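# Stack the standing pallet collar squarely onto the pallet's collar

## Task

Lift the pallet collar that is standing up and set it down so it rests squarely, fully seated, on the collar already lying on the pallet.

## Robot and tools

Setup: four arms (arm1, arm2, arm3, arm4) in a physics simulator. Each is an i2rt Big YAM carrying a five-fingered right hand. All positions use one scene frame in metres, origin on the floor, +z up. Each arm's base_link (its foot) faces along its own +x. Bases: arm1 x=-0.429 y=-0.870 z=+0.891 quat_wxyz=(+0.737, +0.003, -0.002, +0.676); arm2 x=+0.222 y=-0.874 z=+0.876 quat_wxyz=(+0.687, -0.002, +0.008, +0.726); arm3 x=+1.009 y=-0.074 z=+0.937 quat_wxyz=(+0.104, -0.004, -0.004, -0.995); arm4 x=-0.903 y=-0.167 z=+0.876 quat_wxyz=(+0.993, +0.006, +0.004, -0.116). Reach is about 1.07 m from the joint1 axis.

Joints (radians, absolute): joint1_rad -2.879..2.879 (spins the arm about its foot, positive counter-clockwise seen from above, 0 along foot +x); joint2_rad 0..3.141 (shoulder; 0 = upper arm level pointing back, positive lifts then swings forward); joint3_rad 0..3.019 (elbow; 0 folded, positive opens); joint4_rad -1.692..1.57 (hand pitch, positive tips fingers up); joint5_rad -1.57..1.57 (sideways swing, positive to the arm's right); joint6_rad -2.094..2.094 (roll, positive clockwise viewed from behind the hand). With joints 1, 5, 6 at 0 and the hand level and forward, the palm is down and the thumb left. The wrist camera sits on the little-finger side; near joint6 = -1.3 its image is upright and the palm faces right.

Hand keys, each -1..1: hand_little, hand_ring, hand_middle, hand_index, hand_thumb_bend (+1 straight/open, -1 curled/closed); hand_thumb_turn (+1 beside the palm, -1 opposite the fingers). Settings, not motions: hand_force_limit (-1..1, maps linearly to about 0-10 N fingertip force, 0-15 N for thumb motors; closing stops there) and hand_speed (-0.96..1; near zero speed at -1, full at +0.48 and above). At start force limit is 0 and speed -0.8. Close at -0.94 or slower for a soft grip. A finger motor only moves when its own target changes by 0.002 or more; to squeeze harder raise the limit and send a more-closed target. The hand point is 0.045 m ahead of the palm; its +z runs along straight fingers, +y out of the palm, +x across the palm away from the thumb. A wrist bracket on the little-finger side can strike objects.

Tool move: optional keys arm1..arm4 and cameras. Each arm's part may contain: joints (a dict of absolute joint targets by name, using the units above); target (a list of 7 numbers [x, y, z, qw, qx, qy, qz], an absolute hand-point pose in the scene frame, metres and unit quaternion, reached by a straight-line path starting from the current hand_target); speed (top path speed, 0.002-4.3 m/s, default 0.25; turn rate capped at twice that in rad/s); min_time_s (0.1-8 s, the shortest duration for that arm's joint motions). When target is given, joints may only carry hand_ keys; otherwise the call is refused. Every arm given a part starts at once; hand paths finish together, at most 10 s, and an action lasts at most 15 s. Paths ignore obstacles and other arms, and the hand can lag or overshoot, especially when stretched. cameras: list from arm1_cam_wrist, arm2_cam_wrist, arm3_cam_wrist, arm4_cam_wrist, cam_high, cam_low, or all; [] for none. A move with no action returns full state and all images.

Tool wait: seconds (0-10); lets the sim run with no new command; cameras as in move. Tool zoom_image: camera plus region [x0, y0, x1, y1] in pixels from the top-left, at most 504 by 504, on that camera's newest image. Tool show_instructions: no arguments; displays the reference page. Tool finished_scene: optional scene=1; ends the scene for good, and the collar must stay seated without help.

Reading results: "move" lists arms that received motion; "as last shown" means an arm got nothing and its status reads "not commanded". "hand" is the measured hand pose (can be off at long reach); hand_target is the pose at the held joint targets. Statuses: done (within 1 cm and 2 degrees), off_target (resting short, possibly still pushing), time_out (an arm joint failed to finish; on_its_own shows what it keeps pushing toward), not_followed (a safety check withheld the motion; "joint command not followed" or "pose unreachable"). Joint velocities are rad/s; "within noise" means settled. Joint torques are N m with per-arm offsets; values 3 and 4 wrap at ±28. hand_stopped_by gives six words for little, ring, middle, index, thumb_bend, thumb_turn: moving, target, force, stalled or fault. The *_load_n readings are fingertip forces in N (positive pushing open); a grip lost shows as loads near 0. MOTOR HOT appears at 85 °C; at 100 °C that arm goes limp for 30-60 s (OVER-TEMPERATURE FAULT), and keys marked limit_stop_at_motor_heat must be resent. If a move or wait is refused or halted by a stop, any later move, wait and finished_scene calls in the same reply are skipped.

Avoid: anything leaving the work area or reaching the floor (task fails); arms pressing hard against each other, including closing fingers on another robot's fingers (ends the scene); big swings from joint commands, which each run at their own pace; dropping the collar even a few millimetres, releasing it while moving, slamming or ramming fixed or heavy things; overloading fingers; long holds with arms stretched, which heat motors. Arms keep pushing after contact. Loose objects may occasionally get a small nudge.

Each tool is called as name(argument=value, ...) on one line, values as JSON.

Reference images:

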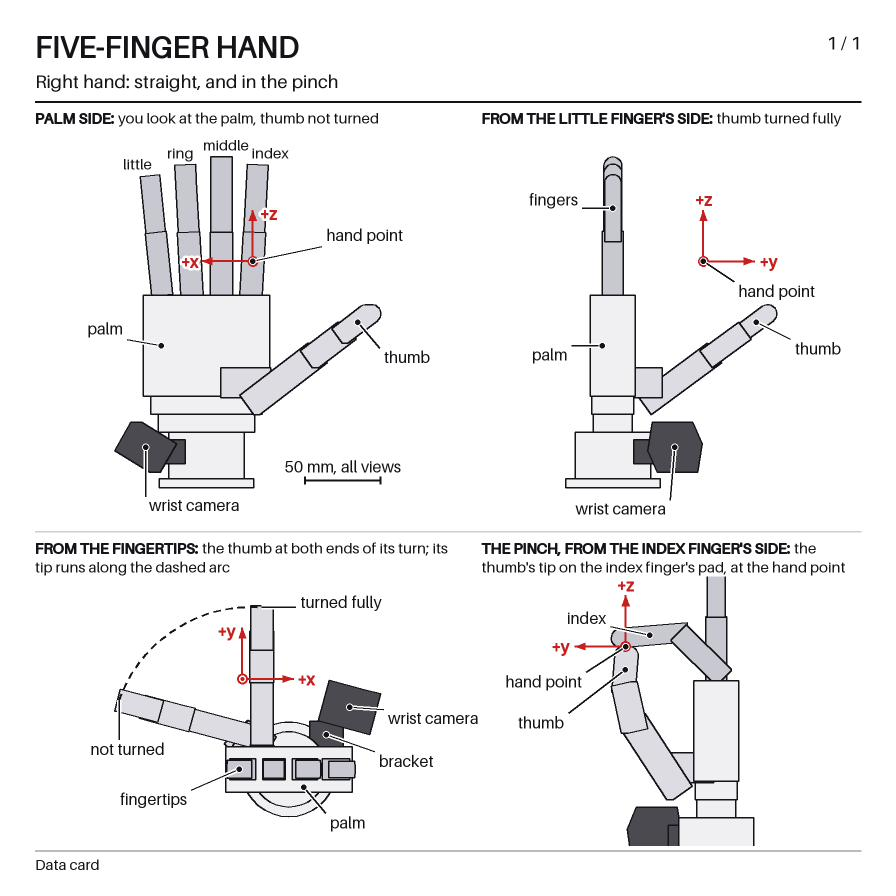

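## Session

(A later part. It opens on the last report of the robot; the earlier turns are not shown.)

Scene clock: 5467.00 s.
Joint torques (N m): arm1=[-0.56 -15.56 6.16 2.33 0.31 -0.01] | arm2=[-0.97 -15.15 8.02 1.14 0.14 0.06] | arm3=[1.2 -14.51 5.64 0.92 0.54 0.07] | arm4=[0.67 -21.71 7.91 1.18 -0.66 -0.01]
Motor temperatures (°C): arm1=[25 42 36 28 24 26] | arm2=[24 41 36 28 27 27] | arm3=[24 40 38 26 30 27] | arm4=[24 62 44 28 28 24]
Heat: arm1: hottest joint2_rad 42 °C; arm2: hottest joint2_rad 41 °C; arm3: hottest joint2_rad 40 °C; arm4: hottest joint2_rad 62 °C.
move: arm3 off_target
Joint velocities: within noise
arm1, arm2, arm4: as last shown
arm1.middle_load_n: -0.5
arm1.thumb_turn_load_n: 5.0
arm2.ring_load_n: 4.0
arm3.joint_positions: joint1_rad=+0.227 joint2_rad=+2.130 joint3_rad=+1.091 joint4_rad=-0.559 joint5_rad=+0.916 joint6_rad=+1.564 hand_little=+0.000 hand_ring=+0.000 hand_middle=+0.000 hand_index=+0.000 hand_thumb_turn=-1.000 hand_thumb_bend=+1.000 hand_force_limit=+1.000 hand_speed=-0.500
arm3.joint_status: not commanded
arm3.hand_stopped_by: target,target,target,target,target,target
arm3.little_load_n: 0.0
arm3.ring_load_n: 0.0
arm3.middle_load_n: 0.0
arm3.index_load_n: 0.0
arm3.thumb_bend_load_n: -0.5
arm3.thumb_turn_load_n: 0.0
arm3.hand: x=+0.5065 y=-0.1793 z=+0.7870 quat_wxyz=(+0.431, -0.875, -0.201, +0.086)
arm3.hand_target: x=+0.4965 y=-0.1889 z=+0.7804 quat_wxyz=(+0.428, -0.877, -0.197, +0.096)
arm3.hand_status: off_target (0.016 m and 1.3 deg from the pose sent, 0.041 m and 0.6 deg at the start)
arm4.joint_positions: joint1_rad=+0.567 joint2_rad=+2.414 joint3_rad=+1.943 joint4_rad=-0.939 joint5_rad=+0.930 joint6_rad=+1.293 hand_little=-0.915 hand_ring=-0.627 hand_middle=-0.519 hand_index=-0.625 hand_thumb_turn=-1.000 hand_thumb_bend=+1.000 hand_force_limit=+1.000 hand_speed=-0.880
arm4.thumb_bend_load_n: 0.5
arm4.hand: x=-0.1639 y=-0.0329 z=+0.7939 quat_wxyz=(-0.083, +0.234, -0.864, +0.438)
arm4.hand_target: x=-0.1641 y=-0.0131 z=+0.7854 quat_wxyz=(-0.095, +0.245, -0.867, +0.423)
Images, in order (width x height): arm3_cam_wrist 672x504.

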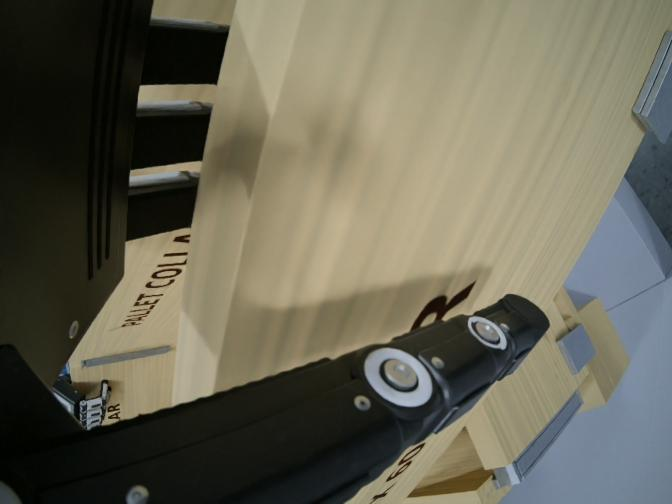

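move(arm3={"joints":{"hand_speed":-0.85,"hand_force_limit":0.6,"hand_index":-1,"hand_middle":-1,"hand_ring":-1,"hand_little":-1}})

move(arm3={"joints":{"hand_speed":-0.86,"hand_force_limit":1.0,"hand_index":-0.95,"hand_middle":-0.95,"hand_ring":-0.95,"hand_little":-0.98}}, cameras=["arm3_cam_wrist"])

move(arm3={"target":[0.502,-0.175,0.850,0.428,-0.877,-0.197,0.096],"speed":0.04}, cameras=["arm3_cam_wrist"])

Scene clock: 5485.93 s.
Joint torques (N m): arm1=[-0.67 -15.85 6.02 2.26 0.25 -0.01] | arm2=[-1.03 -15.15 8.06 1.09 0.11 0.05] | arm3=[2.43 -15.68 5.52 0.62 0.17 -0.03] | arm4=[0.56 -21.95 7.94 1.07 -0.71 0]
Motor temperatures (°C): arm1=[25 42 37 28 24 26] | arm2=[24 41 37 28 27 27] | arm3=[24 40 39 26 30 27] | arm4=[24 60 44 28 28 24]
Heat: arm1: hottest joint2_rad 42 °C; arm2: hottest joint2_rad 41 °C; arm3: hottest joint2_rad 40 °C; arm4: hottest joint2_rad 60 °C.
move: arm3 off_target
Joint velocities: within noise
arm1, arm2, arm4: as last shown
arm1.joint_positions: joint1_rad=+0.035 joint2_rad=+2.027 joint3_rad=+1.036 joint4_rad=+0.285 joint5_rad=+0.077 joint6_rad=+0.052 hand_little=-0.799 hand_ring=-0.645 hand_middle=+1.000 hand_index=-0.672 hand_thumb_turn=-1.000 hand_thumb_bend=+1.000 hand_force_limit=+1.000 hand_speed=-0.880
arm1.middle_load_n: 0.0
arm1.index_load_n: 15.5
arm1.thumb_bend_load_n: 1.0
arm1.thumb_turn_load_n: 4.5
arm1.hand: x=-0.4155 y=-0.2423 z=+0.7958 quat_wxyz=(-0.422, +0.904, -0.063, +0.034)
arm1.hand_target: x=-0.4088 y=-0.2315 z=+0.8052 quat_wxyz=(-0.437, +0.896, -0.074, +0.036)
arm2.joint_positions: joint1_rad=+0.365 joint2_rad=+1.962 joint3_rad=+1.019 joint4_rad=+0.186 joint5_rad=+0.429 joint6_rad=+0.332 hand_little=-0.812 hand_ring=-0.630 hand_middle=-0.499 hand_index=-0.616 hand_thumb_turn=-0.999 hand_thumb_bend=+1.000 hand_force_limit=+1.000 hand_speed=-0.880
arm2.ring_load_n: 3.5
arm2.middle_load_n: 6.5
arm2.index_load_n: 11.5
arm2.thumb_turn_load_n: 8.0
arm2.hand: x=+0.0029 y=-0.2960 z=+0.7953 quat_wxyz=(-0.425, +0.903, -0.046, +0.036)
arm2.hand_target: x=+0.0084 y=-0.2789 z=+0.8052 quat_wxyz=(-0.437, +0.897, -0.062, +0.031)
arm3.joint_positions: joint1_rad=+0.210 joint2_rad=+2.144 joint3_rad=+1.092 joint4_rad=-0.551 joint5_rad=+0.925 joint6_rad=+1.575 hand_little=-0.609 hand_ring=-0.442 hand_middle=-0.373 hand_index=-0.554 hand_thumb_turn=-1.000 hand_thumb_bend=+1.000 hand_force_limit=+0.600 hand_speed=-0.850
arm3.joint_status: hand_little off_target (ended at -0.609, target -1.000); hand_ring off_target (ended at -0.442, target -1.000); hand_middle off_target (ended at -0.373, target -1.000); hand_index off_target (ended at -0.554, target -1.000); the others done
arm3.hand_stopped_by: force,force,force,force,target,target
arm3.little_load_n: 8.5
arm3.ring_load_n: 0.0
arm3.middle_load_n: 0.5
arm3.index_load_n: 1.0
arm3.thumb_bend_load_n: 0.0
arm3.thumb_turn_load_n: 0.0
arm3.hand: x=+0.5051 y=-0.1686 z=+0.7818 quat_wxyz=(+0.436, -0.876, -0.189, +0.083)
arm3.hand_target: x=+0.4965 y=-0.1890 z=+0.7804 quat_wxyz=(+0.428, -0.877, -0.197, +0.096)
arm3.hand_status: not commanded
arm4.joint_positions: joint1_rad=+0.566 joint2_rad=+2.414 joint3_rad=+1.943 joint4_rad=-0.937 joint5_rad=+0.930 joint6_rad=+1.293 hand_little=-0.915 hand_ring=-0.627 hand_middle=-0.519 hand_index=-0.625 hand_thumb_turn=-1.000 hand_thumb_bend=+1.000 hand_force_limit=+1.000 hand_speed=-0.880
arm4.index_load_n: 6.5
arm4.thumb_bend_load_n: 0.0
arm4.thumb_turn_load_n: -1.5
arm4.hand: x=-0.1633 y=-0.0330 z=+0.7942 quat_wxyz=(-0.084, +0.234, -0.864, +0.438)
arm4.hand_target: x=-0.1641 y=-0.0132 z=+0.7855 quat_wxyz=(-0.095, +0.245, -0.867, +0.423)
pictures: none

Scene clock: 5486.83 s.
Joint torques (N m): arm1=[-0.62 -16.15 6.13 2.39 0.18 -0.02] | arm2=[-0.85 -14.97 8.02 1.11 0.11 0.07] | arm3=[3.08 -16.5 5.24 0.5 -0.05 -0.04] | arm4=[0.79 -21.89 7.91 1.13 -0.72 0.04]
Motor temperatures (°C): arm1=[25 42 37 28 24 26] | arm2=[24 41 37 28 27 27] | arm3=[24 40 39 26 30 27] | arm4=[24 59 44 28 28 24]
Heat: arm1: hottest joint2_rad 42 °C; arm2: hottest joint2_rad 41 °C; arm3: hottest joint2_rad 40 °C; arm4: hottest joint2_rad 59 °C.
move: arm3 off_target
Joint velocities: within noise
arm1, arm2, arm4: as last shown
arm1.joint_positions: joint1_rad=+0.035 joint2_rad=+2.027 joint3_rad=+1.036 joint4_rad=+0.285 joint5_rad=+0.078 joint6_rad=+0.052 hand_little=-0.799 hand_ring=-0.645 hand_middle=+1.000 hand_index=-0.672 hand_thumb_turn=-1.000 hand_thumb_bend=+1.000 hand_force_limit=+1.000 hand_speed=-0.880
arm1.thumb_turn_load_n: 4.0
arm1.hand: x=-0.4153 y=-0.2422 z=+0.7959 quat_wxyz=(-0.422, +0.904, -0.063, +0.034)
arm1.hand_target: x=-0.4089 y=-0.2314 z=+0.8053 quat_wxyz=(-0.437, +0.896, -0.074, +0.036)
arm2.ring_load_n: 4.0
arm2.middle_load_n: 6.0
arm2.thumb_bend_load_n: 1.5
arm2.thumb_turn_load_n: 7.0
arm2.hand_target: x=+0.0084 y=-0.2790 z=+0.8052 quat_wxyz=(-0.437, +0.897, -0.062, +0.031)
arm3.joint_positions: joint1_rad=+0.200 joint2_rad=+2.154 joint3_rad=+1.095 joint4_rad=-0.548 joint5_rad=+0.931 joint6_rad=+1.575 hand_little=-0.697 hand_ring=-0.633 hand_middle=-0.576 hand_index=-0.720 hand_thumb_turn=-1.000 hand_thumb_bend=+1.000 hand_force_limit=+1.000 hand_speed=-0.860
arm3.joint_status: hand_little off_target (ended at -0.697, target -0.980); hand_ring off_target (ended at -0.633, target -0.950); hand_middle off_target (ended at -0.576, target -0.950); hand_index off_target (ended at -0.720, target -0.950); the others done
arm3.hand_stopped_by: force,force,force,force,target,target
arm3.little_load_n: 0.0
arm3.ring_load_n: 11.5
arm3.middle_load_n: 11.5
arm3.index_load_n: 8.0
arm3.thumb_bend_load_n: 0.5
arm3.thumb_turn_load_n: 0.0
arm3.hand: x=+0.5040 y=-0.1631 z=+0.7788 quat_wxyz=(+0.439, -0.875, -0.186, +0.080)
arm3.hand_target: x=+0.4966 y=-0.1889 z=+0.7804 quat_wxyz=(+0.428, -0.877, -0.197, +0.096)
arm3.hand_status: not commanded
arm4.joint_positions: joint1_rad=+0.566 joint2_rad=+2.414 joint3_rad=+1.943 joint4_rad=-0.936 joint5_rad=+0.930 joint6_rad=+1.293 hand_little=-0.915 hand_ring=-0.627 hand_middle=-0.519 hand_index=-0.625 hand_thumb_turn=-1.000 hand_thumb_bend=+1.000 hand_force_limit=+1.000 hand_speed=-0.880
arm4.little_load_n: 0.5
arm4.index_load_n: 6.0
arm4.hand: x=-0.1630 y=-0.0332 z=+0.7943 quat_wxyz=(-0.085, +0.233, -0.864, +0.438)
arm4.hand_target: x=-0.1640 y=-0.0132 z=+0.7856 quat_wxyz=(-0.095, +0.245, -0.867, +0.423)
Images, in order (width x height): arm3_cam_wrist 672x504.

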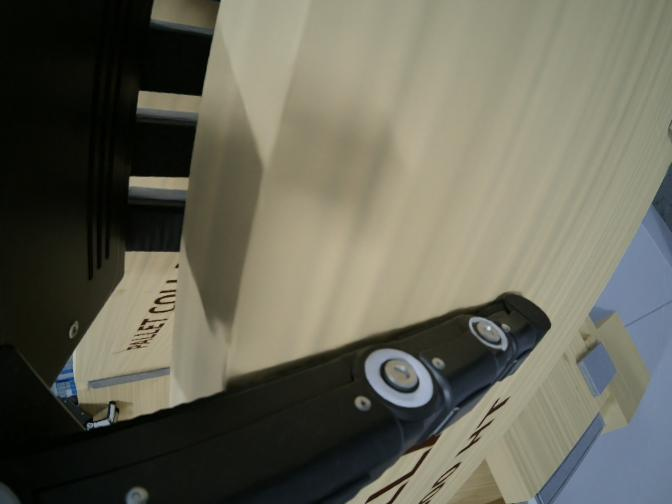

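Scene clock: 5489.17 s.
Joint torques (N m): arm1=[-0.91 -15.91 6.16 2.18 0.1 -0.03] | arm2=[-0.91 -15.09 8.03 1.01 -0.04 0.06] | arm3=[1.96 -27.4 2.51 -2.13 0.89 -0.37] | arm4=[0.85 -22.24 7.86 0.91 -0.65 0.06]
Motor temperatures (°C): arm1=[25 42 37 28 24 26] | arm2=[24 41 37 28 27 27] | arm3=[24 40 39 26 30 27] | arm4=[24 59 44 28 28 24]
Heat: arm1: hottest joint2_rad 42 °C; arm2: hottest joint2_rad 41 °C; arm3: hottest joint2_rad 40 °C; arm4: hottest joint2_rad 59 °C.
move: arm3 off_target
Joint velocities: within noise
arm1, arm2, arm4: as last shown
arm1.joint_positions: joint1_rad=+0.035 joint2_rad=+2.027 joint3_rad=+1.036 joint4_rad=+0.288 joint5_rad=+0.081 joint6_rad=+0.052 hand_little=-0.799 hand_ring=-0.645 hand_middle=+1.000 hand_index=-0.672 hand_thumb_turn=-1.000 hand_thumb_bend=+1.000 hand_force_limit=+1.000 hand_speed=-0.880
arm1.little_load_n: 0.5
arm1.ring_load_n: 6.0
arm1.index_load_n: 15.0
arm1.thumb_turn_load_n: 3.0
arm1.hand: x=-0.4147 y=-0.2415 z=+0.7964 quat_wxyz=(-0.423, +0.903, -0.064, +0.036)
arm1.hand_target: x=-0.4089 y=-0.2314 z=+0.8054 quat_wxyz=(-0.437, +0.896, -0.074, +0.036)
arm2.joint_positions: joint1_rad=+0.365 joint2_rad=+1.962 joint3_rad=+1.019 joint4_rad=+0.190 joint5_rad=+0.433 joint6_rad=+0.332 hand_little=-0.812 hand_ring=-0.630 hand_middle=-0.499 hand_index=-0.616 hand_thumb_turn=-1.000 hand_thumb_bend=+1.000 hand_force_limit=+1.000 hand_speed=-0.880
arm2.ring_load_n: 4.5
arm2.middle_load_n: 5.0
arm2.index_load_n: 10.5
arm2.thumb_bend_load_n: 0.5
arm2.thumb_turn_load_n: 5.0
arm2.hand: x=+0.0034 y=-0.2950 z=+0.7960 quat_wxyz=(-0.427, +0.902, -0.047, +0.037)
arm3.joint_positions: joint1_rad=+0.192 joint2_rad=+2.128 joint3_rad=+1.086 joint4_rad=-0.558 joint5_rad=+0.907 joint6_rad=+1.568 hand_little=-0.697 hand_ring=-0.632 hand_middle=-0.576 hand_index=-0.719 hand_thumb_turn=-1.000 hand_thumb_bend=+1.000 hand_force_limit=+1.000 hand_speed=-0.860
arm3.joint_status: not commanded
arm3.hand_stopped_by: force,force,force,force,target,target
arm3.little_load_n: 0.0
arm3.ring_load_n: 13.5
arm3.middle_load_n: 14.5
arm3.index_load_n: 10.0
arm3.thumb_bend_load_n: 0.5
arm3.thumb_turn_load_n: 0.0
arm3.hand: x=+0.5057 y=-0.1623 z=+0.7856 quat_wxyz=(+0.429, -0.881, -0.185, +0.078)
arm3.hand_target: x=+0.5012 y=-0.1735 z=+0.8426 quat_wxyz=(+0.428, -0.877, -0.197, +0.097)
arm3.hand_status: off_target (0.066 m and 2.6 deg from the pose sent, 0.072 m and 2.5 deg at the start)
arm4.joint_positions: joint1_rad=+0.565 joint2_rad=+2.414 joint3_rad=+1.943 joint4_rad=-0.930 joint5_rad=+0.929 joint6_rad=+1.290 hand_little=-0.915 hand_ring=-0.627 hand_middle=-0.519 hand_index=-0.625 hand_thumb_turn=-1.000 hand_thumb_bend=+1.000 hand_force_limit=+1.000 hand_speed=-0.880
arm4.little_load_n: 0.0
arm4.index_load_n: 7.5
arm4.thumb_turn_load_n: 0.0
arm4.hand: x=-0.1617 y=-0.0331 z=+0.7944 quat_wxyz=(-0.087, +0.233, -0.864, +0.438)
arm4.hand_target: x=-0.1641 y=-0.0130 z=+0.7855 quat_wxyz=(-0.095, +0.245, -0.867, +0.423)
Images, in order (width x height): arm3_cam_wrist 672x504.

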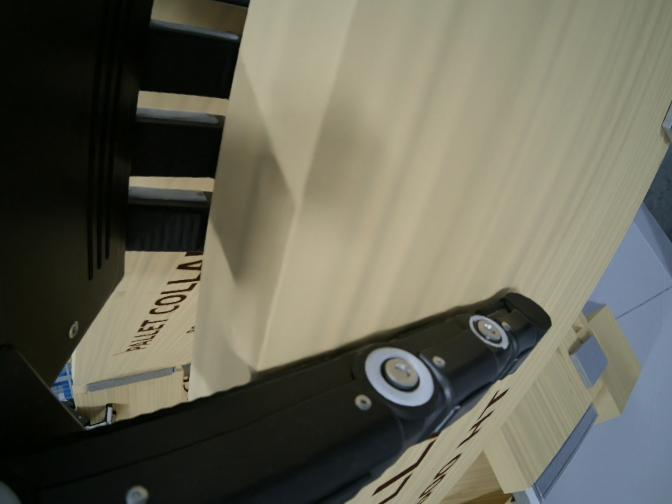

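move(arm3={"target":[0.502,-0.175,0.880,0.428,-0.877,-0.197,0.096],"speed":0.04}, cameras=["arm3_cam_wrist","cam_low"])

Scene clock: 5499.53 s.
Joint torques (N m): arm1=[-0.79 -15.68 6.19 2.15 0.13 0.01] | arm2=[-1.08 -15.56 8.05 0.9 -0.04 0.06] | arm3=[1.03 -14.15 5.3 0.08 0.62 -0.11] | arm4=[0.85 -22.01 7.83 0.88 -0.62 0.07]
Motor temperatures (°C): arm1=[25 42 37 28 24 26] | arm2=[24 41 37 28 27 27] | arm3=[24 43 38 26 31 27] | arm4=[24 58 44 28 28 24]
Heat: arm1: hottest joint2_rad 42 °C; arm2: hottest joint2_rad 41 °C; arm3: hottest joint2_rad 43 °C; arm4: hottest joint2_rad 58 °C.
move: arm3 done
Joint velocities: within noise
arm1, arm2, arm4: as last shown
arm1.joint_positions: joint1_rad=+0.035 joint2_rad=+2.028 joint3_rad=+1.036 joint4_rad=+0.290 joint5_rad=+0.081 joint6_rad=+0.052 hand_little=-0.799 hand_ring=-0.645 hand_middle=+1.000 hand_index=-0.672 hand_thumb_turn=-1.000 hand_thumb_bend=+1.000 hand_force_limit=+1.000 hand_speed=-0.880
arm1.little_load_n: 0.0
arm1.ring_load_n: 6.5
arm1.index_load_n: 15.5
arm1.thumb_turn_load_n: 3.5
arm1.hand: x=-0.4147 y=-0.2415 z=+0.7959 quat_wxyz=(-0.423, +0.903, -0.064, +0.036)
arm1.hand_target: x=-0.4089 y=-0.2315 z=+0.8053 quat_wxyz=(-0.437, +0.896, -0.074, +0.036)
arm2.joint_positions: joint1_rad=+0.365 joint2_rad=+1.965 joint3_rad=+1.019 joint4_rad=+0.193 joint5_rad=+0.433 joint6_rad=+0.332 hand_little=-0.812 hand_ring=-0.630 hand_middle=-0.499 hand_index=-0.616 hand_thumb_turn=-1.000 hand_thumb_bend=+1.000 hand_force_limit=+1.000 hand_speed=-0.880
arm2.ring_load_n: 5.0
arm2.middle_load_n: 5.5
arm2.index_load_n: 11.0
arm2.thumb_bend_load_n: 1.0
arm2.hand: x=+0.0033 y=-0.2950 z=+0.7948 quat_wxyz=(-0.427, +0.902, -0.047, +0.037)
arm3.joint_positions: joint1_rad=+0.209 joint2_rad=+1.903 joint3_rad=+1.074 joint4_rad=-0.706 joint5_rad=+0.913 joint6_rad=+1.549 hand_little=-0.697 hand_ring=-0.634 hand_middle=-0.577 hand_index=-0.720 hand_thumb_turn=-1.000 hand_thumb_bend=+1.000 hand_force_limit=+1.000 hand_speed=-0.860
arm3.joint_status: not commanded
arm3.hand_stopped_by: force,force,force,force,target,target
arm3.little_load_n: 0.0
arm3.ring_load_n: 0.0
arm3.middle_load_n: 0.0
arm3.index_load_n: 0.5
arm3.thumb_bend_load_n: 0.0
arm3.thumb_turn_load_n: 0.0
arm3.hand: x=+0.4987 y=-0.1731 z=+0.8868 quat_wxyz=(+0.426, -0.879, -0.186, +0.106)
arm3.hand_target: x=+0.5021 y=-0.1748 z=+0.8801 quat_wxyz=(+0.428, -0.877, -0.197, +0.096)
arm3.hand_status: done (0.008 m and 1.7 deg from the pose sent, 0.095 m and 2.6 deg at the start)
arm4.joint_positions: joint1_rad=+0.564 joint2_rad=+2.414 joint3_rad=+1.943 joint4_rad=-0.929 joint5_rad=+0.929 joint6_rad=+1.287 hand_little=-0.915 hand_ring=-0.627 hand_middle=-0.519 hand_index=-0.625 hand_thumb_turn=-1.000 hand_thumb_bend=+1.000 hand_force_limit=+1.000 hand_speed=-0.880
arm4.middle_load_n: 4.0
arm4.index_load_n: 6.5
arm4.hand: x=-0.1616 y=-0.0341 z=+0.7943 quat_wxyz=(-0.086, +0.233, -0.864, +0.438)
arm4.hand_target: x=-0.1640 y=-0.0131 z=+0.7855 quat_wxyz=(-0.095, +0.245, -0.867, +0.423)
Images, in order (width x height): arm3_cam_wrist 672x504, cam_low 896x504.

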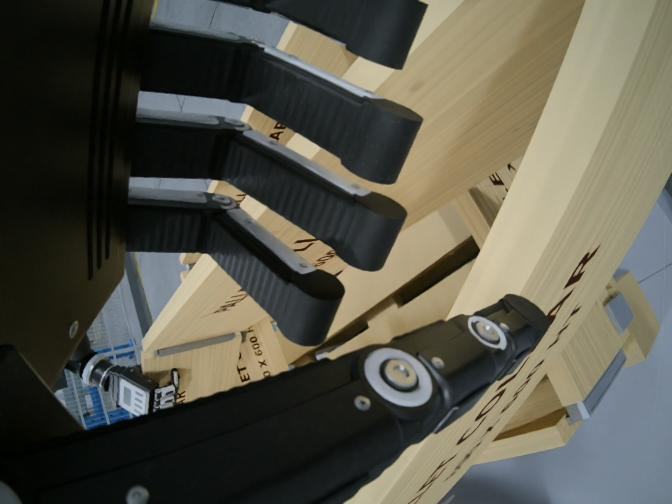

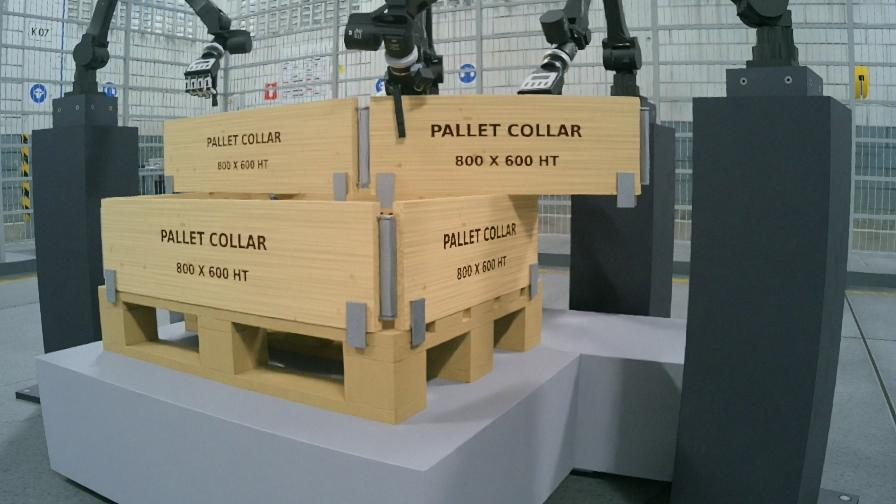

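move(arm3={"joints":{"hand_speed":-0.4,"hand_index":0,"hand_middle":0,"hand_ring":0,"hand_little":0},"target":[0.493,-0.183,0.86,0.428,-0.877,-0.197,0.096],"speed":0.08})

move(arm3={"target":[0.493,-0.185,0.812,0.428,-0.877,-0.197,0.096],"speed":0.08}, cameras=["arm3_cam_wrist"])

move(arm3={"target":[0.494,-0.189,0.776,0.428,-0.877,-0.197,0.096],"speed":0.05}, cameras=["arm3_cam_wrist"])

Scene clock: 5527.17 s.
Joint torques (N m): arm1=[-0.56 -16.21 6.22 2.07 0.1 -0.04] | arm2=[-0.85 -15.38 8.02 0.91 -0.04 0.07] | arm3=[1.2 -13.8 6.71 0.75 0.63 0.02] | arm4=[0.85 -22.12 7.95 0.88 -0.63 0.07]
Motor temperatures (°C): arm1=[25 43 37 28 24 26] | arm2=[24 39 37 28 27 27] | arm3=[24 41 39 26 30 27] | arm4=[24 57 44 28 28 24]
Heat: arm1: hottest joint2_rad 43 °C; arm2: hottest joint2_rad 39 °C; arm3: hottest joint2_rad 41 °C; arm4: hottest joint2_rad 57 °C.
move: arm3 off_target
Joint velocities: within noise
arm1, arm2, arm4: as last shown
arm1.ring_load_n: 6.0
arm1.index_load_n: 15.0
arm2.ring_load_n: 4.5
arm3.joint_positions: joint1_rad=+0.214 joint2_rad=+1.957 joint3_rad=+1.082 joint4_rad=-0.706 joint5_rad=+0.913 joint6_rad=+1.549 hand_little=+0.000 hand_ring=+0.000 hand_middle=+0.000 hand_index=+0.000 hand_thumb_turn=-1.000 hand_thumb_bend=+1.000 hand_force_limit=+1.000 hand_speed=-0.400
arm3.joint_status: all done
arm3.hand_stopped_by: target,target,target,target,target,target
arm3.little_load_n: 0.0
arm3.ring_load_n: 0.0
arm3.middle_load_n: 0.0
arm3.index_load_n: 0.0
arm3.thumb_bend_load_n: 0.0
arm3.thumb_turn_load_n: 0.5
arm3.hand: x=+0.5048 y=-0.1732 z=+0.8631 quat_wxyz=(+0.430, -0.877, -0.198, +0.087)
arm3.hand_target: x=+0.4936 y=-0.1829 z=+0.8603 quat_wxyz=(+0.428, -0.877, -0.197, +0.096)
arm3.hand_status: off_target (0.016 m and 1.0 deg from the pose sent, 0.029 m and 1.7 deg at the start)
pictures: none

Scene clock: 5528.40 s.
Joint torques (N m): arm1=[-0.97 -15.68 6.22 2.06 0.12 -0.03] | arm2=[-0.91 -15.38 8.03 0.85 -0.04 0.07] | arm3=[1.2 -14.33 6.02 0.9 0.63 0.08] | arm4=[0.79 -22.18 7.88 0.87 -0.6 0.07]
Motor temperatures (°C): arm1=[25 43 37 28 24 26] | arm2=[24 39 37 28 27 27] | arm3=[24 41 39 26 30 27] | arm4=[24 57 44 28 28 24]
Heat: arm1: hottest joint2_rad 43 °C; arm2: hottest joint2_rad 39 °C; arm3: hottest joint2_rad 41 °C; arm4: hottest joint2_rad 57 °C.
move: arm3 off_target
Joint velocities: within noise
arm1, arm2, arm4: as last shown
arm1.little_load_n: 0.5
arm1.ring_load_n: 6.5
arm1.index_load_n: 15.5
arm3.joint_positions: joint1_rad=+0.217 joint2_rad=+2.059 joint3_rad=+1.085 joint4_rad=-0.612 joint5_rad=+0.913 joint6_rad=+1.549 hand_little=+0.000 hand_ring=+0.000 hand_middle=+0.000 hand_index=+0.000 hand_thumb_turn=-1.000 hand_thumb_bend=+1.000 hand_force_limit=+1.000 hand_speed=-0.400
arm3.joint_status: not commanded
arm3.hand_stopped_by: target,target,target,target,target,target
arm3.little_load_n: 0.0
arm3.ring_load_n: 0.0
arm3.middle_load_n: 0.0
arm3.index_load_n: 0.0
arm3.thumb_bend_load_n: 0.0
arm3.thumb_turn_load_n: 0.0
arm3.hand: x=+0.5043 y=-0.1752 z=+0.8174 quat_wxyz=(+0.430, -0.876, -0.200, +0.086)
arm3.hand_target: x=+0.4935 y=-0.1849 z=+0.8124 quat_wxyz=(+0.428, -0.877, -0.197, +0.096)
arm3.hand_status: off_target (0.016 m and 1.3 deg from the pose sent, 0.054 m and 1.0 deg at the start)
arm4.thumb_bend_load_n: 0.5
Images, in order (width x height): arm3_cam_wrist 672x504.

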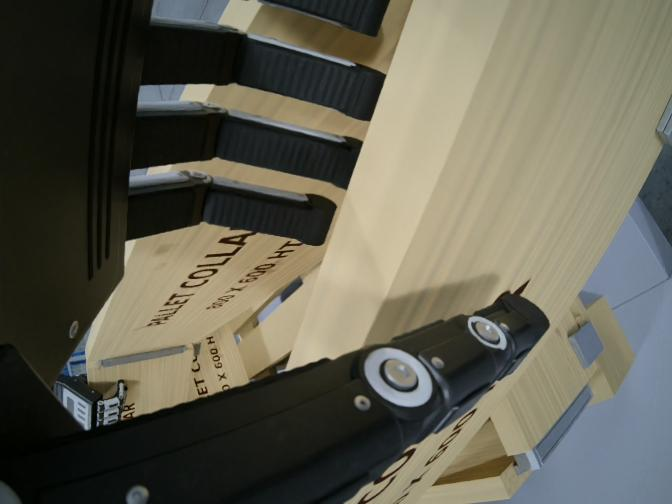

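Scene clock: 5529.93 s.
Joint torques (N m): arm1=[-1.08 -15.44 6.13 2.26 0.11 -0.01] | arm2=[-0.85 -15.38 8.02 0.87 -0.04 0.07] | arm3=[1.2 -14.68 5.46 0.96 0.52 0.07] | arm4=[0.73 -22.01 7.87 0.76 -0.62 0.05]
Motor temperatures (°C): arm1=[25 43 37 28 24 26] | arm2=[24 39 37 28 27 27] | arm3=[24 41 39 26 30 27] | arm4=[24 57 44 28 28 24]
Heat: arm1: hottest joint2_rad 43 °C; arm2: hottest joint2_rad 39 °C; arm3: hottest joint2_rad 41 °C; arm4: hottest joint2_rad 57 °C.
move: arm3 off_target
Joint velocities: within noise
arm1.joint_positions: joint1_rad=+0.035 joint2_rad=+2.028 joint3_rad=+1.036 joint4_rad=+0.290 joint5_rad=+0.081 joint6_rad=+0.052 hand_little=-0.799 hand_ring=-0.645 hand_middle=+1.000 hand_index=-0.672 hand_thumb_turn=-1.000 hand_thumb_bend=+1.000 hand_force_limit=+1.000 hand_speed=-0.880
arm1.joint_status: not commanded
arm1.hand_stopped_by: force,force,fault,force,target,target
arm1.little_load_n: 0.0
arm1.ring_load_n: 6.5
arm1.middle_load_n: 0.0
arm1.index_load_n: 15.5
arm1.thumb_bend_load_n: 1.0
arm1.thumb_turn_load_n: 3.0
arm1.hand: x=-0.4147 y=-0.2415 z=+0.7959 quat_wxyz=(-0.423, +0.903, -0.064, +0.036)
arm1.hand_target: x=-0.4089 y=-0.2315 z=+0.8053 quat_wxyz=(-0.437, +0.896, -0.074, +0.036)
arm1.hand_status: not commanded
arm2.joint_positions: joint1_rad=+0.365 joint2_rad=+1.965 joint3_rad=+1.019 joint4_rad=+0.193 joint5_rad=+0.433 joint6_rad=+0.332 hand_little=-0.812 hand_ring=-0.630 hand_middle=-0.499 hand_index=-0.616 hand_thumb_turn=-1.000 hand_thumb_bend=+1.000 hand_force_limit=+1.000 hand_speed=-0.880
arm2.joint_status: not commanded
arm2.hand_stopped_by: force,force,force,force,target,target
arm2.little_load_n: 0.0
arm2.ring_load_n: 4.5
arm2.middle_load_n: 5.5
arm2.index_load_n: 11.0
arm2.thumb_bend_load_n: 1.0
arm2.thumb_turn_load_n: 5.0
arm2.hand: x=+0.0033 y=-0.2950 z=+0.7948 quat_wxyz=(-0.427, +0.902, -0.047, +0.037)
arm2.hand_target: x=+0.0084 y=-0.2790 z=+0.8052 quat_wxyz=(-0.437, +0.897, -0.062, +0.031)
arm2.hand_status: not commanded
arm3.joint_positions: joint1_rad=+0.226 joint2_rad=+2.143 joint3_rad=+1.101 joint4_rad=-0.553 joint5_rad=+0.916 joint6_rad=+1.562 hand_little=+0.000 hand_ring=+0.000 hand_middle=+0.000 hand_index=+0.000 hand_thumb_turn=-1.000 hand_thumb_bend=+1.000 hand_force_limit=+1.000 hand_speed=-0.400
arm3.joint_status: not commanded
arm3.hand_stopped_by: target,target,target,target,target,target
arm3.little_load_n: 0.0
arm3.ring_load_n: 0.0
arm3.middle_load_n: 0.0
arm3.index_load_n: 0.0
arm3.thumb_bend_load_n: 0.0
arm3.thumb_turn_load_n: 0.0
arm3.hand: x=+0.5034 y=-0.1801 z=+0.7832 quat_wxyz=(+0.431, -0.875, -0.201, +0.087)
arm3.hand_target: x=+0.4945 y=-0.1890 z=+0.7763 quat_wxyz=(+0.428, -0.877, -0.197, +0.096)
arm3.hand_status: off_target (0.015 m and 1.2 deg from the pose sent, 0.045 m and 1.3 deg at the start)
arm4.joint_positions: joint1_rad=+0.564 joint2_rad=+2.414 joint3_rad=+1.943 joint4_rad=-0.929 joint5_rad=+0.929 joint6_rad=+1.287 hand_little=-0.915 hand_ring=-0.627 hand_middle=-0.519 hand_index=-0.625 hand_thumb_turn=-1.000 hand_thumb_bend=+1.000 hand_force_limit=+1.000 hand_speed=-0.880
arm4.joint_status: not commanded
arm4.hand_stopped_by: force,force,force,force,target,target
arm4.little_load_n: 0.0
arm4.ring_load_n: 0.0
arm4.middle_load_n: 4.0
arm4.index_load_n: 6.5
arm4.thumb_bend_load_n: 0.5
arm4.thumb_turn_load_n: 0.0
arm4.hand: x=-0.1616 y=-0.0341 z=+0.7943 quat_wxyz=(-0.086, +0.234, -0.864, +0.438)
arm4.hand_target: x=-0.1641 y=-0.0131 z=+0.7855 quat_wxyz=(-0.095, +0.245, -0.867, +0.423)
arm4.hand_status: not commanded
Images, in order (width x height): arm3_cam_wrist 672x504.

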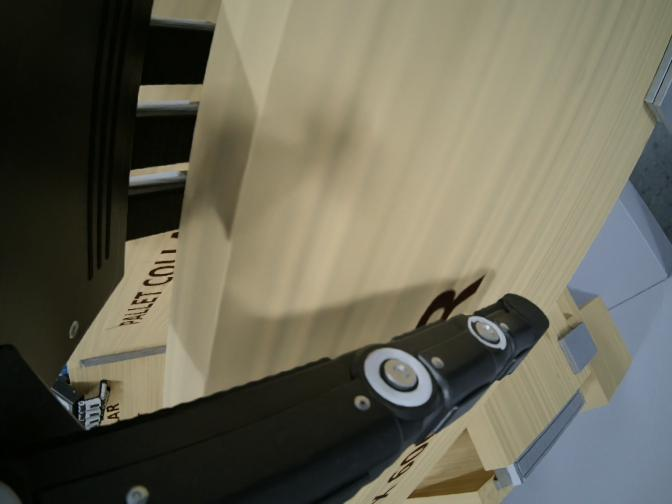

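move(arm3={"joints":{"hand_speed":-0.85,"hand_force_limit":0.6,"hand_index":-1,"hand_middle":-1,"hand_ring":-1,"hand_little":-1}}, arm4={"joints":{"hand_index":-0.96,"hand_middle":-0.96,"hand_ring":-0.96,"hand_little":-1}}, arm1={"joints":{"hand_ring":-0.96}}, arm2={"joints":{"hand_ring":-0.96,"hand_middle":-0.96}})

move(arm3={"joints":{"hand_speed":-0.86,"hand_force_limit":1.0,"hand_index":-0.95,"hand_middle":-0.95,"hand_ring":-0.95,"hand_little":-0.98}})

move(arm3={"joints":{"hand_speed":-0.86,"hand_index":-0.97,"hand_middle":-0.97,"hand_ring":-0.97,"hand_little":-1.0}}, cameras=["arm3_cam_wrist","arm4_cam_wrist"])

Scene clock: 5543.00 s.
Joint torques (N m): arm1=[-1.03 -16.21 6.17 2.1 0.09 -0.06] | arm2=[-0.79 -15.5 8.03 0.84 -0.04 0.07] | arm3=[2.43 -15.79 5.37 0.66 0.18 -0.02] | arm4=[0.91 -22.18 7.91 0.7 -0.67 0.09]
Motor temperatures (°C): arm1=[25 43 37 28 24 26] | arm2=[24 38 37 28 27 27] | arm3=[24 41 39 26 30 27] | arm4=[24 57 44 28 28 24]
Heat: arm1: hottest joint2_rad 43 °C; arm2: hottest joint2_rad 38 °C; arm3: hottest joint2_rad 41 °C; arm4: hottest joint2_rad 57 °C.
move: arm1 off_target; arm2 off_target; arm3 off_target; arm4 off_target
Joint velocities: within noise
arm1.joint_positions: joint1_rad=+0.035 joint2_rad=+2.028 joint3_rad=+1.036 joint4_rad=+0.290 joint5_rad=+0.081 joint6_rad=+0.052 hand_little=-0.799 hand_ring=-0.663 hand_middle=+1.000 hand_index=-0.672 hand_thumb_turn=-1.000 hand_thumb_bend=+1.000 hand_force_limit=+1.000 hand_speed=-0.880
arm1.joint_status: hand_ring off_target (ended at -0.663, target -0.960)
arm1.hand_stopped_by: force,force,fault,force,target,target
arm1.little_load_n: 0.0
arm1.ring_load_n: 14.0
arm1.middle_load_n: 0.0
arm1.index_load_n: 14.5
arm1.thumb_bend_load_n: 1.5
arm1.thumb_turn_load_n: 3.0
arm1.hand: x=-0.4147 y=-0.2415 z=+0.7959 quat_wxyz=(-0.423, +0.903, -0.064, +0.036)
arm1.hand_target: x=-0.4089 y=-0.2315 z=+0.8053 quat_wxyz=(-0.437, +0.896, -0.074, +0.036)
arm1.hand_status: not commanded
arm2.joint_positions: joint1_rad=+0.365 joint2_rad=+1.965 joint3_rad=+1.019 joint4_rad=+0.194 joint5_rad=+0.433 joint6_rad=+0.332 hand_little=-0.812 hand_ring=-0.648 hand_middle=-0.507 hand_index=-0.616 hand_thumb_turn=-1.000 hand_thumb_bend=+1.000 hand_force_limit=+1.000 hand_speed=-0.880
arm2.joint_status: hand_ring off_target (ended at -0.648, target -0.960); hand_middle off_target (ended at -0.507, target -0.960)
arm2.hand_stopped_by: force,force,force,force,target,target
arm2.little_load_n: 0.0
arm2.ring_load_n: 12.5
arm2.middle_load_n: 9.5
arm2.index_load_n: 10.5
arm2.thumb_bend_load_n: 1.0
arm2.thumb_turn_load_n: 5.5
arm2.hand: x=+0.0033 y=-0.2948 z=+0.7949 quat_wxyz=(-0.428, +0.902, -0.047, +0.037)
arm2.hand_target: x=+0.0084 y=-0.2789 z=+0.8053 quat_wxyz=(-0.437, +0.897, -0.062, +0.031)
arm2.hand_status: not commanded
arm3.joint_positions: joint1_rad=+0.208 joint2_rad=+2.156 joint3_rad=+1.101 joint4_rad=-0.545 joint5_rad=+0.925 joint6_rad=+1.571 hand_little=-0.706 hand_ring=-0.526 hand_middle=-0.442 hand_index=-0.623 hand_thumb_turn=-1.000 hand_thumb_bend=+1.000 hand_force_limit=+0.600 hand_speed=-0.850
arm3.joint_status: hand_little off_target (ended at -0.706, target -1.000); hand_ring off_target (ended at -0.526, target -1.000); hand_middle off_target (ended at -0.442, target -1.000); hand_index off_target (ended at -0.623, target -1.000); the others done
arm3.hand_stopped_by: force,force,force,force,target,target
arm3.little_load_n: 8.5
arm3.ring_load_n: -0.5
arm3.middle_load_n: 0.0
arm3.index_load_n: 1.0
arm3.thumb_bend_load_n: 0.0
arm3.thumb_turn_load_n: 0.0
arm3.hand: x=+0.5021 y=-0.1690 z=+0.7782 quat_wxyz=(+0.436, -0.876, -0.189, +0.084)
arm3.hand_target: x=+0.4945 y=-0.1888 z=+0.7763 quat_wxyz=(+0.428, -0.877, -0.197, +0.096)
arm3.hand_status: not commanded
arm4.joint_positions: joint1_rad=+0.564 joint2_rad=+2.414 joint3_rad=+1.943 joint4_rad=-0.927 joint5_rad=+0.930 joint6_rad=+1.284 hand_little=-0.999 hand_ring=-0.679 hand_middle=-0.538 hand_index=-0.643 hand_thumb_turn=-1.000 hand_thumb_bend=+1.000 hand_force_limit=+1.000 hand_speed=-0.880
arm4.joint_status: hand_ring off_target (ended at -0.679, target -0.960); hand_middle off_target (ended at -0.538, target -0.960); hand_index off_target (ended at -0.643, target -0.960); the others done
arm4.hand_stopped_by: target,force,force,force,target,target
arm4.little_load_n: 2.5
arm4.ring_load_n: 10.5
arm4.middle_load_n: 9.0
arm4.index_load_n: 12.5
arm4.thumb_bend_load_n: 0.5
arm4.thumb_turn_load_n: -0.5
arm4.hand: x=-0.1613 y=-0.0342 z=+0.7945 quat_wxyz=(-0.086, +0.234, -0.863, +0.438)
arm4.hand_target: x=-0.1640 y=-0.0131 z=+0.7856 quat_wxyz=(-0.095, +0.245, -0.867, +0.423)
arm4.hand_status: not commanded
pictures: none

Scene clock: 5543.73 s.
Joint torques (N m): arm1=[-0.56 -15.85 6.13 2.07 0.12 -0.01] | arm2=[-0.91 -15.21 8.01 0.83 -0.03 0.08] | arm3=[2.67 -16.03 5.37 0.53 0.06 -0.02] | arm4=[0.67 -21.77 7.91 0.79 -0.67 0.07]
Motor temperatures (°C): arm1=[25 43 37 28 24 26] | arm2=[24 38 37 28 27 27] | arm3=[24 41 39 26 30 27] | arm4=[24 57 44 28 28 24]
Heat: arm1: hottest joint2_rad 43 °C; arm2: hottest joint2_rad 38 °C; arm3: hottest joint2_rad 41 °C; arm4: hottest joint2_rad 57 °C.
move: arm3 off_target
Joint velocities: within noise
arm1, arm2, arm4: as last shown
arm1.index_load_n: 15.0
arm1.thumb_bend_load_n: 1.0
arm2.ring_load_n: 13.0
arm2.middle_load_n: 10.0
arm2.thumb_turn_load_n: 5.0
arm2.hand_target: x=+0.0084 y=-0.2789 z=+0.8052 quat_wxyz=(-0.437, +0.897, -0.062, +0.031)
arm3.joint_positions: joint1_rad=+0.204 joint2_rad=+2.158 joint3_rad=+1.101 joint4_rad=-0.542 joint5_rad=+0.928 joint6_rad=+1.571 hand_little=-0.793 hand_ring=-0.652 hand_middle=-0.581 hand_index=-0.737 hand_thumb_turn=-1.000 hand_thumb_bend=+1.000 hand_force_limit=+1.000 hand_speed=-0.860
arm3.joint_status: hand_little off_target (ended at -0.793, target -0.980); hand_ring off_target (ended at -0.652, target -0.950); hand_middle off_target (ended at -0.581, target -0.950); hand_index off_target (ended at -0.737, target -0.950); the others done
arm3.hand_stopped_by: force,force,force,force,target,target
arm3.little_load_n: 8.0
arm3.ring_load_n: 10.5
arm3.middle_load_n: 10.0
arm3.index_load_n: 10.5
arm3.thumb_bend_load_n: 1.0
arm3.thumb_turn_load_n: 0.0
arm3.hand: x=+0.5016 y=-0.1668 z=+0.7776 quat_wxyz=(+0.437, -0.876, -0.188, +0.083)
arm3.hand_target: x=+0.4944 y=-0.1890 z=+0.7764 quat_wxyz=(+0.428, -0.877, -0.197, +0.096)
arm3.hand_status: not commanded
arm4.joint_positions: joint1_rad=+0.563 joint2_rad=+2.414 joint3_rad=+1.943 joint4_rad=-0.927 joint5_rad=+0.930 joint6_rad=+1.284 hand_little=-0.999 hand_ring=-0.679 hand_middle=-0.538 hand_index=-0.643 hand_thumb_turn=-1.000 hand_thumb_bend=+1.000 hand_force_limit=+1.000 hand_speed=-0.880
arm4.little_load_n: 2.0
arm4.ring_load_n: 10.0
arm4.middle_load_n: 8.5
arm4.index_load_n: 12.0
arm4.thumb_turn_load_n: 0.0
arm4.hand: x=-0.1612 y=-0.0344 z=+0.7945 quat_wxyz=(-0.086, +0.234, -0.864, +0.438)
arm4.hand_target: x=-0.1641 y=-0.0131 z=+0.7856 quat_wxyz=(-0.095, +0.245, -0.867, +0.423)
pictures: none

Scene clock: 5544.17 s.
Joint torques (N m): arm1=[-0.85 -15.5 6.17 1.98 0.11 -0.03] | arm2=[-0.97 -15.44 8.06 0.84 -0.04 0.07] | arm3=[2.67 -16.03 5.35 0.51 0.05 -0.02] | arm4=[0.79 -21.89 7.84 0.62 -0.67 0.07]
Motor temperatures (°C): arm1=[25 43 37 28 24 26] | arm2=[24 38 37 28 27 27] | arm3=[24 41 39 26 30 27] | arm4=[24 57 44 28 28 24]
Heat: arm1: hottest joint2_rad 43 °C; arm2: hottest joint2_rad 38 °C; arm3: hottest joint2_rad 41 °C; arm4: hottest joint2_rad 57 °C.
move: arm3 off_target
Joint velocities: within noise
arm1, arm2, arm4: as last shown
arm1.ring_load_n: 13.5
arm1.thumb_turn_load_n: 3.5
arm2.hand_target: x=+0.0084 y=-0.2789 z=+0.8053 quat_wxyz=(-0.437, +0.897, -0.062, +0.031)
arm3.joint_positions: joint1_rad=+0.204 joint2_rad=+2.159 joint3_rad=+1.101 joint4_rad=-0.541 joint5_rad=+0.929 joint6_rad=+1.571 hand_little=-0.815 hand_ring=-0.652 hand_middle=-0.590 hand_index=-0.737 hand_thumb_turn=-1.000 hand_thumb_bend=+1.000 hand_force_limit=+1.000 hand_speed=-0.860
arm3.joint_status: hand_little off_target (ended at -0.815, target -1.000); hand_ring off_target (ended at -0.652, target -0.970); hand_middle off_target (ended at -0.590, target -0.970); hand_index off_target (ended at -0.737, target -0.970); the others done
arm3.hand_stopped_by: force,force,force,force,target,target
arm3.little_load_n: 11.0
arm3.ring_load_n: 10.5
arm3.middle_load_n: 12.0
arm3.index_load_n: 10.0
arm3.thumb_bend_load_n: 1.0
arm3.thumb_turn_load_n: 0.0
arm3.hand: x=+0.5015 y=-0.1668 z=+0.7774 quat_wxyz=(+0.437, -0.875, -0.188, +0.084)
arm3.hand_target: x=+0.4945 y=-0.1890 z=+0.7763 quat_wxyz=(+0.428, -0.877, -0.197, +0.096)
arm3.hand_status: not commanded
arm4.joint_positions: joint1_rad=+0.563 joint2_rad=+2.414 joint3_rad=+1.943 joint4_rad=-0.926 joint5_rad=+0.930 joint6_rad=+1.284 hand_little=-0.999 hand_ring=-0.679 hand_middle=-0.538 hand_index=-0.643 hand_thumb_turn=-1.000 hand_thumb_bend=+1.000 hand_force_limit=+1.000 hand_speed=-0.880
arm4.hand: x=-0.1611 y=-0.0344 z=+0.7945 quat_wxyz=(-0.086, +0.234, -0.864, +0.438)
arm4.hand_target: x=-0.1640 y=-0.0130 z=+0.7856 quat_wxyz=(-0.095, +0.245, -0.867, +0.423)
Images, in order (width x height): arm3_cam_wrist 672x504, arm4_cam_wrist 672x504.

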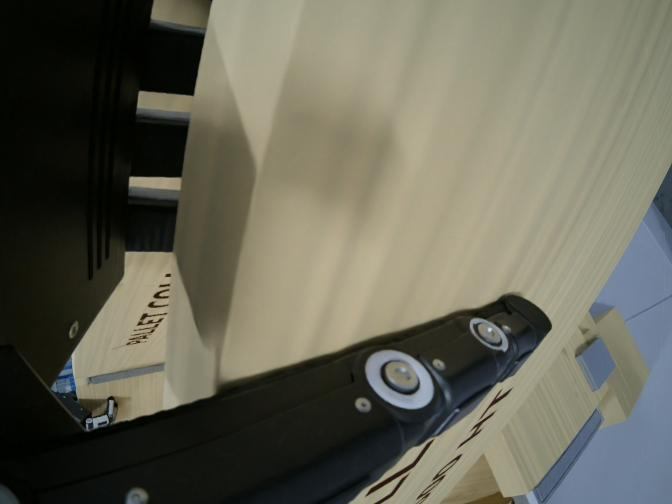

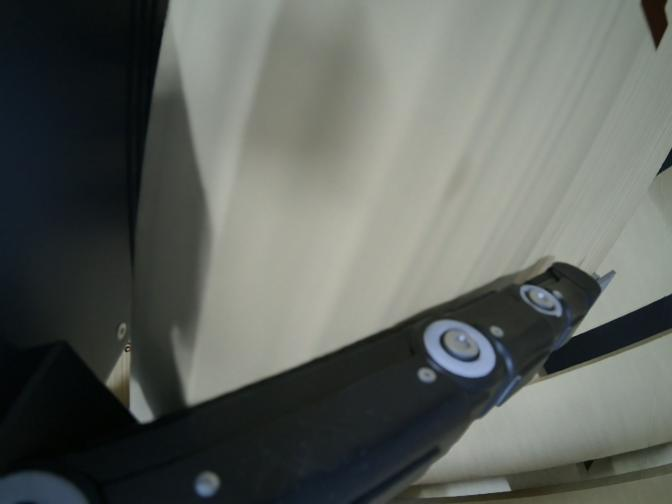

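move(arm1={"target":[-0.412,-0.2215,0.845,-0.437,0.896,-0.074,0.036],"speed":0.04}, arm2={"target":[0.004,-0.270,0.845,-0.437,0.897,-0.062,0.031],"speed":0.04}, arm3={"target":[0.4985,-0.168,0.818,0.428,-0.877,-0.197,0.096],"speed":0.04}, arm4={"target":[-0.165,-0.004,0.875,-0.11,0.245,-0.866,0.423],"speed":0.04})

move(arm1={"target":[-0.412,-0.2215,0.868,-0.437,0.896,-0.074,0.036],"speed":0.03}, arm2={"target":[0.004,-0.270,0.868,-0.437,0.897,-0.062,0.031],"speed":0.03}, arm3={"target":[0.4985,-0.168,0.842,0.428,-0.877,-0.197,0.096],"speed":0.03}, arm4={"target":[-0.165,-0.004,0.900,-0.11,0.245,-0.866,0.423],"speed":0.03}, cameras=["cam_low"])

Scene clock: 5670.13 s.
Joint torques (N m): arm1=[-0.32 -21.66 7.87 0.12 0.12 0.01] | arm2=[-0.73 -19.43 10.35 -0.57 0.02 0.06] | arm3=[0.85 -23.47 2.11 -0.46 0.8 -0.28] | arm4=[1.73 -30.33 8.57 -2.82 -0.66 0.04]
Motor temperatures (°C): arm1=[25 43 36 28 24 26] | arm2=[24 38 37 28 27 27] | arm3=[24 40 38 26 29 27] | arm4=[24 56 44 28 28 24]
Heat: arm1: hottest joint2_rad 43 °C; arm2: hottest joint2_rad 38 °C; arm3: hottest joint2_rad 40 °C; arm4: hottest joint2_rad 56 °C.
move: arm1 off_target; arm2 off_target; arm3 off_target; arm4 off_target
Joint velocities: within noise
arm1.joint_positions: joint1_rad=+0.035 joint2_rad=+2.018 joint3_rad=+1.049 joint4_rad=+0.237 joint5_rad=+0.085 joint6_rad=+0.052 hand_little=-0.799 hand_ring=-0.663 hand_middle=+1.000 hand_index=-0.672 hand_thumb_turn=-1.000 hand_thumb_bend=+1.000 hand_force_limit=+1.000 hand_speed=-0.880
arm1.joint_status: not commanded
arm1.hand_stopped_by: force,force,fault,force,target,target
arm1.little_load_n: 0.0
arm1.ring_load_n: 14.5
arm1.middle_load_n: 0.0
arm1.index_load_n: 16.0
arm1.thumb_bend_load_n: 1.5
arm1.thumb_turn_load_n: 4.0
arm1.hand: x=-0.4139 y=-0.2440 z=+0.7979 quat_wxyz=(-0.410, +0.909, -0.065, +0.038)
arm1.hand_target: x=-0.4120 y=-0.2223 z=+0.8443 quat_wxyz=(-0.438, +0.895, -0.074, +0.036)
arm1.hand_status: off_target (0.052 m and 3.7 deg from the pose sent, 0.053 m and 2.1 deg at the start)
arm2.joint_positions: joint1_rad=+0.365 joint2_rad=+1.946 joint3_rad=+1.030 joint4_rad=+0.130 joint5_rad=+0.432 joint6_rad=+0.333 hand_little=-0.812 hand_ring=-0.648 hand_middle=-0.507 hand_index=-0.616 hand_thumb_turn=-1.000 hand_thumb_bend=+1.000 hand_force_limit=+1.000 hand_speed=-0.880
arm2.joint_status: not commanded
arm2.hand_stopped_by: force,force,force,force,target,target
arm2.little_load_n: 0.0
arm2.ring_load_n: 14.0
arm2.middle_load_n: 11.0
arm2.index_load_n: 11.0
arm2.thumb_bend_load_n: 2.0
arm2.thumb_turn_load_n: 4.5
arm2.hand: x=+0.0051 y=-0.2989 z=+0.8000 quat_wxyz=(-0.414, +0.908, -0.044, +0.044)
arm2.hand_target: x=+0.0049 y=-0.2715 z=+0.8449 quat_wxyz=(-0.438, +0.897, -0.062, +0.031)
arm2.hand_status: off_target (0.053 m and 3.9 deg from the pose sent, 0.056 m and 2.2 deg at the start)
arm3.joint_positions: joint1_rad=+0.193 joint2_rad=+2.139 joint3_rad=+1.089 joint4_rad=-0.521 joint5_rad=+0.909 joint6_rad=+1.537 hand_little=-0.815 hand_ring=-0.652 hand_middle=-0.590 hand_index=-0.737 hand_thumb_turn=-1.000 hand_thumb_bend=+1.000 hand_force_limit=+1.000 hand_speed=-0.860
arm3.joint_status: not commanded
arm3.hand_stopped_by: force,force,force,force,target,target
arm3.little_load_n: 11.5
arm3.ring_load_n: 10.5
arm3.middle_load_n: 12.5
arm3.index_load_n: 10.0
arm3.thumb_bend_load_n: 1.0
arm3.thumb_turn_load_n: 0.0
arm3.hand: x=+0.5005 y=-0.1652 z=+0.7818 quat_wxyz=(+0.428, -0.879, -0.192, +0.084)
arm3.hand_target: x=+0.4982 y=-0.1676 z=+0.8153 quat_wxyz=(+0.428, -0.877, -0.197, +0.096)
arm3.hand_status: off_target (0.036 m and 1.5 deg from the pose sent, 0.041 m and 2.1 deg at the start)
arm4.joint_positions: joint1_rad=+0.567 joint2_rad=+2.407 joint3_rad=+1.943 joint4_rad=-0.940 joint5_rad=+0.932 joint6_rad=+1.286 hand_little=-0.999 hand_ring=-0.679 hand_middle=-0.538 hand_index=-0.643 hand_thumb_turn=-1.000 hand_thumb_bend=+1.000 hand_force_limit=+1.000 hand_speed=-0.880
arm4.joint_status: not commanded
arm4.hand_stopped_by: target,force,force,force,target,target
arm4.little_load_n: 2.5
arm4.ring_load_n: 11.5
arm4.middle_load_n: 11.0
arm4.index_load_n: 14.0
arm4.thumb_bend_load_n: 1.5
arm4.thumb_turn_load_n: 1.0
arm4.hand: x=-0.1631 y=-0.0326 z=+0.7988 quat_wxyz=(-0.085, +0.236, -0.863, +0.439)
arm4.hand_target: x=-0.1639 y=-0.0053 z=+0.8705 quat_wxyz=(-0.111, +0.245, -0.865, +0.423)
arm4.hand_status: off_target (0.081 m and 3.6 deg from the pose sent, 0.086 m and 3.5 deg at the start)
pictures: none

Scene clock: 5671.67 s.
Joint torques (N m): arm1=[-0.09 -22.48 8.68 0.36 0.08 0.02] | arm2=[-0.79 -20.19 11.17 -0.35 0.32 -0.03] | arm3=[0.91 -25.7 2.47 -2.07 1.43 -0.25] | arm4=[1.55 -31.91 9.44 -3.51 -1.42 -0.01]
Motor temperatures (°C): arm1=[25 43 36 28 24 26] | arm2=[24 38 37 28 27 27] | arm3=[24 41 38 26 29 27] | arm4=[24 56 44 28 28 24]
Heat: arm1: hottest joint2_rad 43 °C; arm2: hottest joint2_rad 38 °C; arm3: hottest joint2_rad 41 °C; arm4: hottest joint2_rad 56 °C.
move: arm1 off_target; arm2 off_target; arm3 off_target; arm4 off_target
Joint velocities: within noise
arm1.joint_positions: joint1_rad=+0.035 joint2_rad=+1.985 joint3_rad=+1.049 joint4_rad=+0.177 joint5_rad=+0.086 joint6_rad=+0.050 hand_little=-0.799 hand_ring=-0.663 hand_middle=+1.000 hand_index=-0.672 hand_thumb_turn=-1.000 hand_thumb_bend=+1.000 hand_force_limit=+1.000 hand_speed=-0.880
arm1.joint_status: not commanded
arm1.hand_stopped_by: force,force,fault,force,target,target
arm1.little_load_n: 0.0
arm1.ring_load_n: 15.0
arm1.middle_load_n: 0.0
arm1.index_load_n: 15.5
arm1.thumb_bend_load_n: 1.5
arm1.thumb_turn_load_n: 3.5
arm1.hand: x=-0.4140 y=-0.2503 z=+0.8083 quat_wxyz=(-0.397, +0.915, -0.064, +0.039)
arm1.hand_target: x=-0.4120 y=-0.2230 z=+0.8669 quat_wxyz=(-0.437, +0.896, -0.074, +0.036)
arm1.hand_status: off_target (0.066 m and 5.2 deg from the pose sent, 0.074 m and 3.7 deg at the start)
arm2.joint_positions: joint1_rad=+0.365 joint2_rad=+1.910 joint3_rad=+1.032 joint4_rad=+0.068 joint5_rad=+0.425 joint6_rad=+0.342 hand_little=-0.812 hand_ring=-0.648 hand_middle=-0.507 hand_index=-0.616 hand_thumb_turn=-1.000 hand_thumb_bend=+1.000 hand_force_limit=+1.000 hand_speed=-0.880
arm2.joint_status: not commanded
arm2.hand_stopped_by: force,force,force,force,target,target
arm2.little_load_n: 0.0
arm2.ring_load_n: 13.5
arm2.middle_load_n: 11.0
arm2.index_load_n: 10.5
arm2.thumb_bend_load_n: 1.5
arm2.thumb_turn_load_n: 4.5
arm2.hand: x=+0.0055 y=-0.3041 z=+0.8127 quat_wxyz=(-0.403, +0.913, -0.044, +0.043)
arm2.hand_target: x=+0.0051 y=-0.2721 z=+0.8679 quat_wxyz=(-0.438, +0.897, -0.062, +0.031)
arm2.hand_status: off_target (0.065 m and 4.9 deg from the pose sent, 0.074 m and 3.9 deg at the start)
arm3.joint_positions: joint1_rad=+0.192 joint2_rad=+2.120 joint3_rad=+1.085 joint4_rad=-0.522 joint5_rad=+0.892 joint6_rad=+1.532 hand_little=-0.815 hand_ring=-0.652 hand_middle=-0.590 hand_index=-0.737 hand_thumb_turn=-1.000 hand_thumb_bend=+1.000 hand_force_limit=+1.000 hand_speed=-0.860
arm3.joint_status: not commanded
arm3.hand_stopped_by: force,force,force,force,target,target
arm3.little_load_n: 12.0
arm3.ring_load_n: 10.5
arm3.middle_load_n: 11.5
arm3.index_load_n: 9.0
arm3.thumb_bend_load_n: 1.5
arm3.thumb_turn_load_n: 0.5
arm3.hand: x=+0.4993 y=-0.1685 z=+0.7877 quat_wxyz=(+0.420, -0.883, -0.192, +0.088)
arm3.hand_target: x=+0.4977 y=-0.1674 z=+0.8363 quat_wxyz=(+0.428, -0.877, -0.197, +0.096)
arm3.hand_status: off_target (0.054 m and 1.6 deg from the pose sent, 0.060 m and 1.5 deg at the start)
arm4.joint_positions: joint1_rad=+0.567 joint2_rad=+2.407 joint3_rad=+1.943 joint4_rad=-0.948 joint5_rad=+0.950 joint6_rad=+1.281 hand_little=-0.999 hand_ring=-0.679 hand_middle=-0.538 hand_index=-0.643 hand_thumb_turn=-1.000 hand_thumb_bend=+1.000 hand_force_limit=+1.000 hand_speed=-0.880
arm4.joint_status: not commanded
arm4.hand_stopped_by: target,force,force,force,target,target
arm4.little_load_n: 3.0
arm4.ring_load_n: 12.0
arm4.middle_load_n: 11.5
arm4.index_load_n: 14.0
arm4.thumb_bend_load_n: 2.0
arm4.thumb_turn_load_n: 1.0
arm4.hand: x=-0.1647 y=-0.0363 z=+0.8003 quat_wxyz=(-0.079, +0.238, -0.858, +0.448)
arm4.hand_target: x=-0.1639 y=-0.0075 z=+0.8891 quat_wxyz=(-0.112, +0.246, -0.865, +0.424)
arm4.hand_status: off_target (0.105 m and 4.6 deg from the pose sent, 0.105 m and 3.6 deg at the start; pose on its path clipped on 22 of 46 steps)
Images, in order (width x height): cam_low 896x504.

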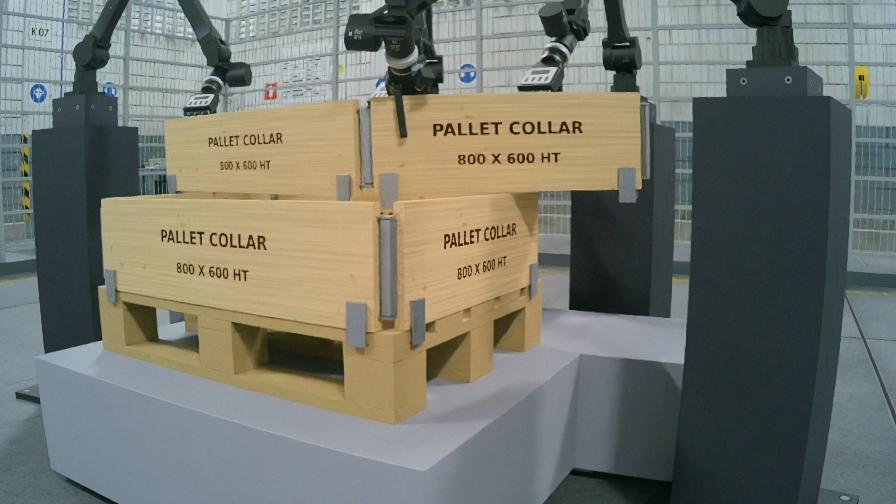

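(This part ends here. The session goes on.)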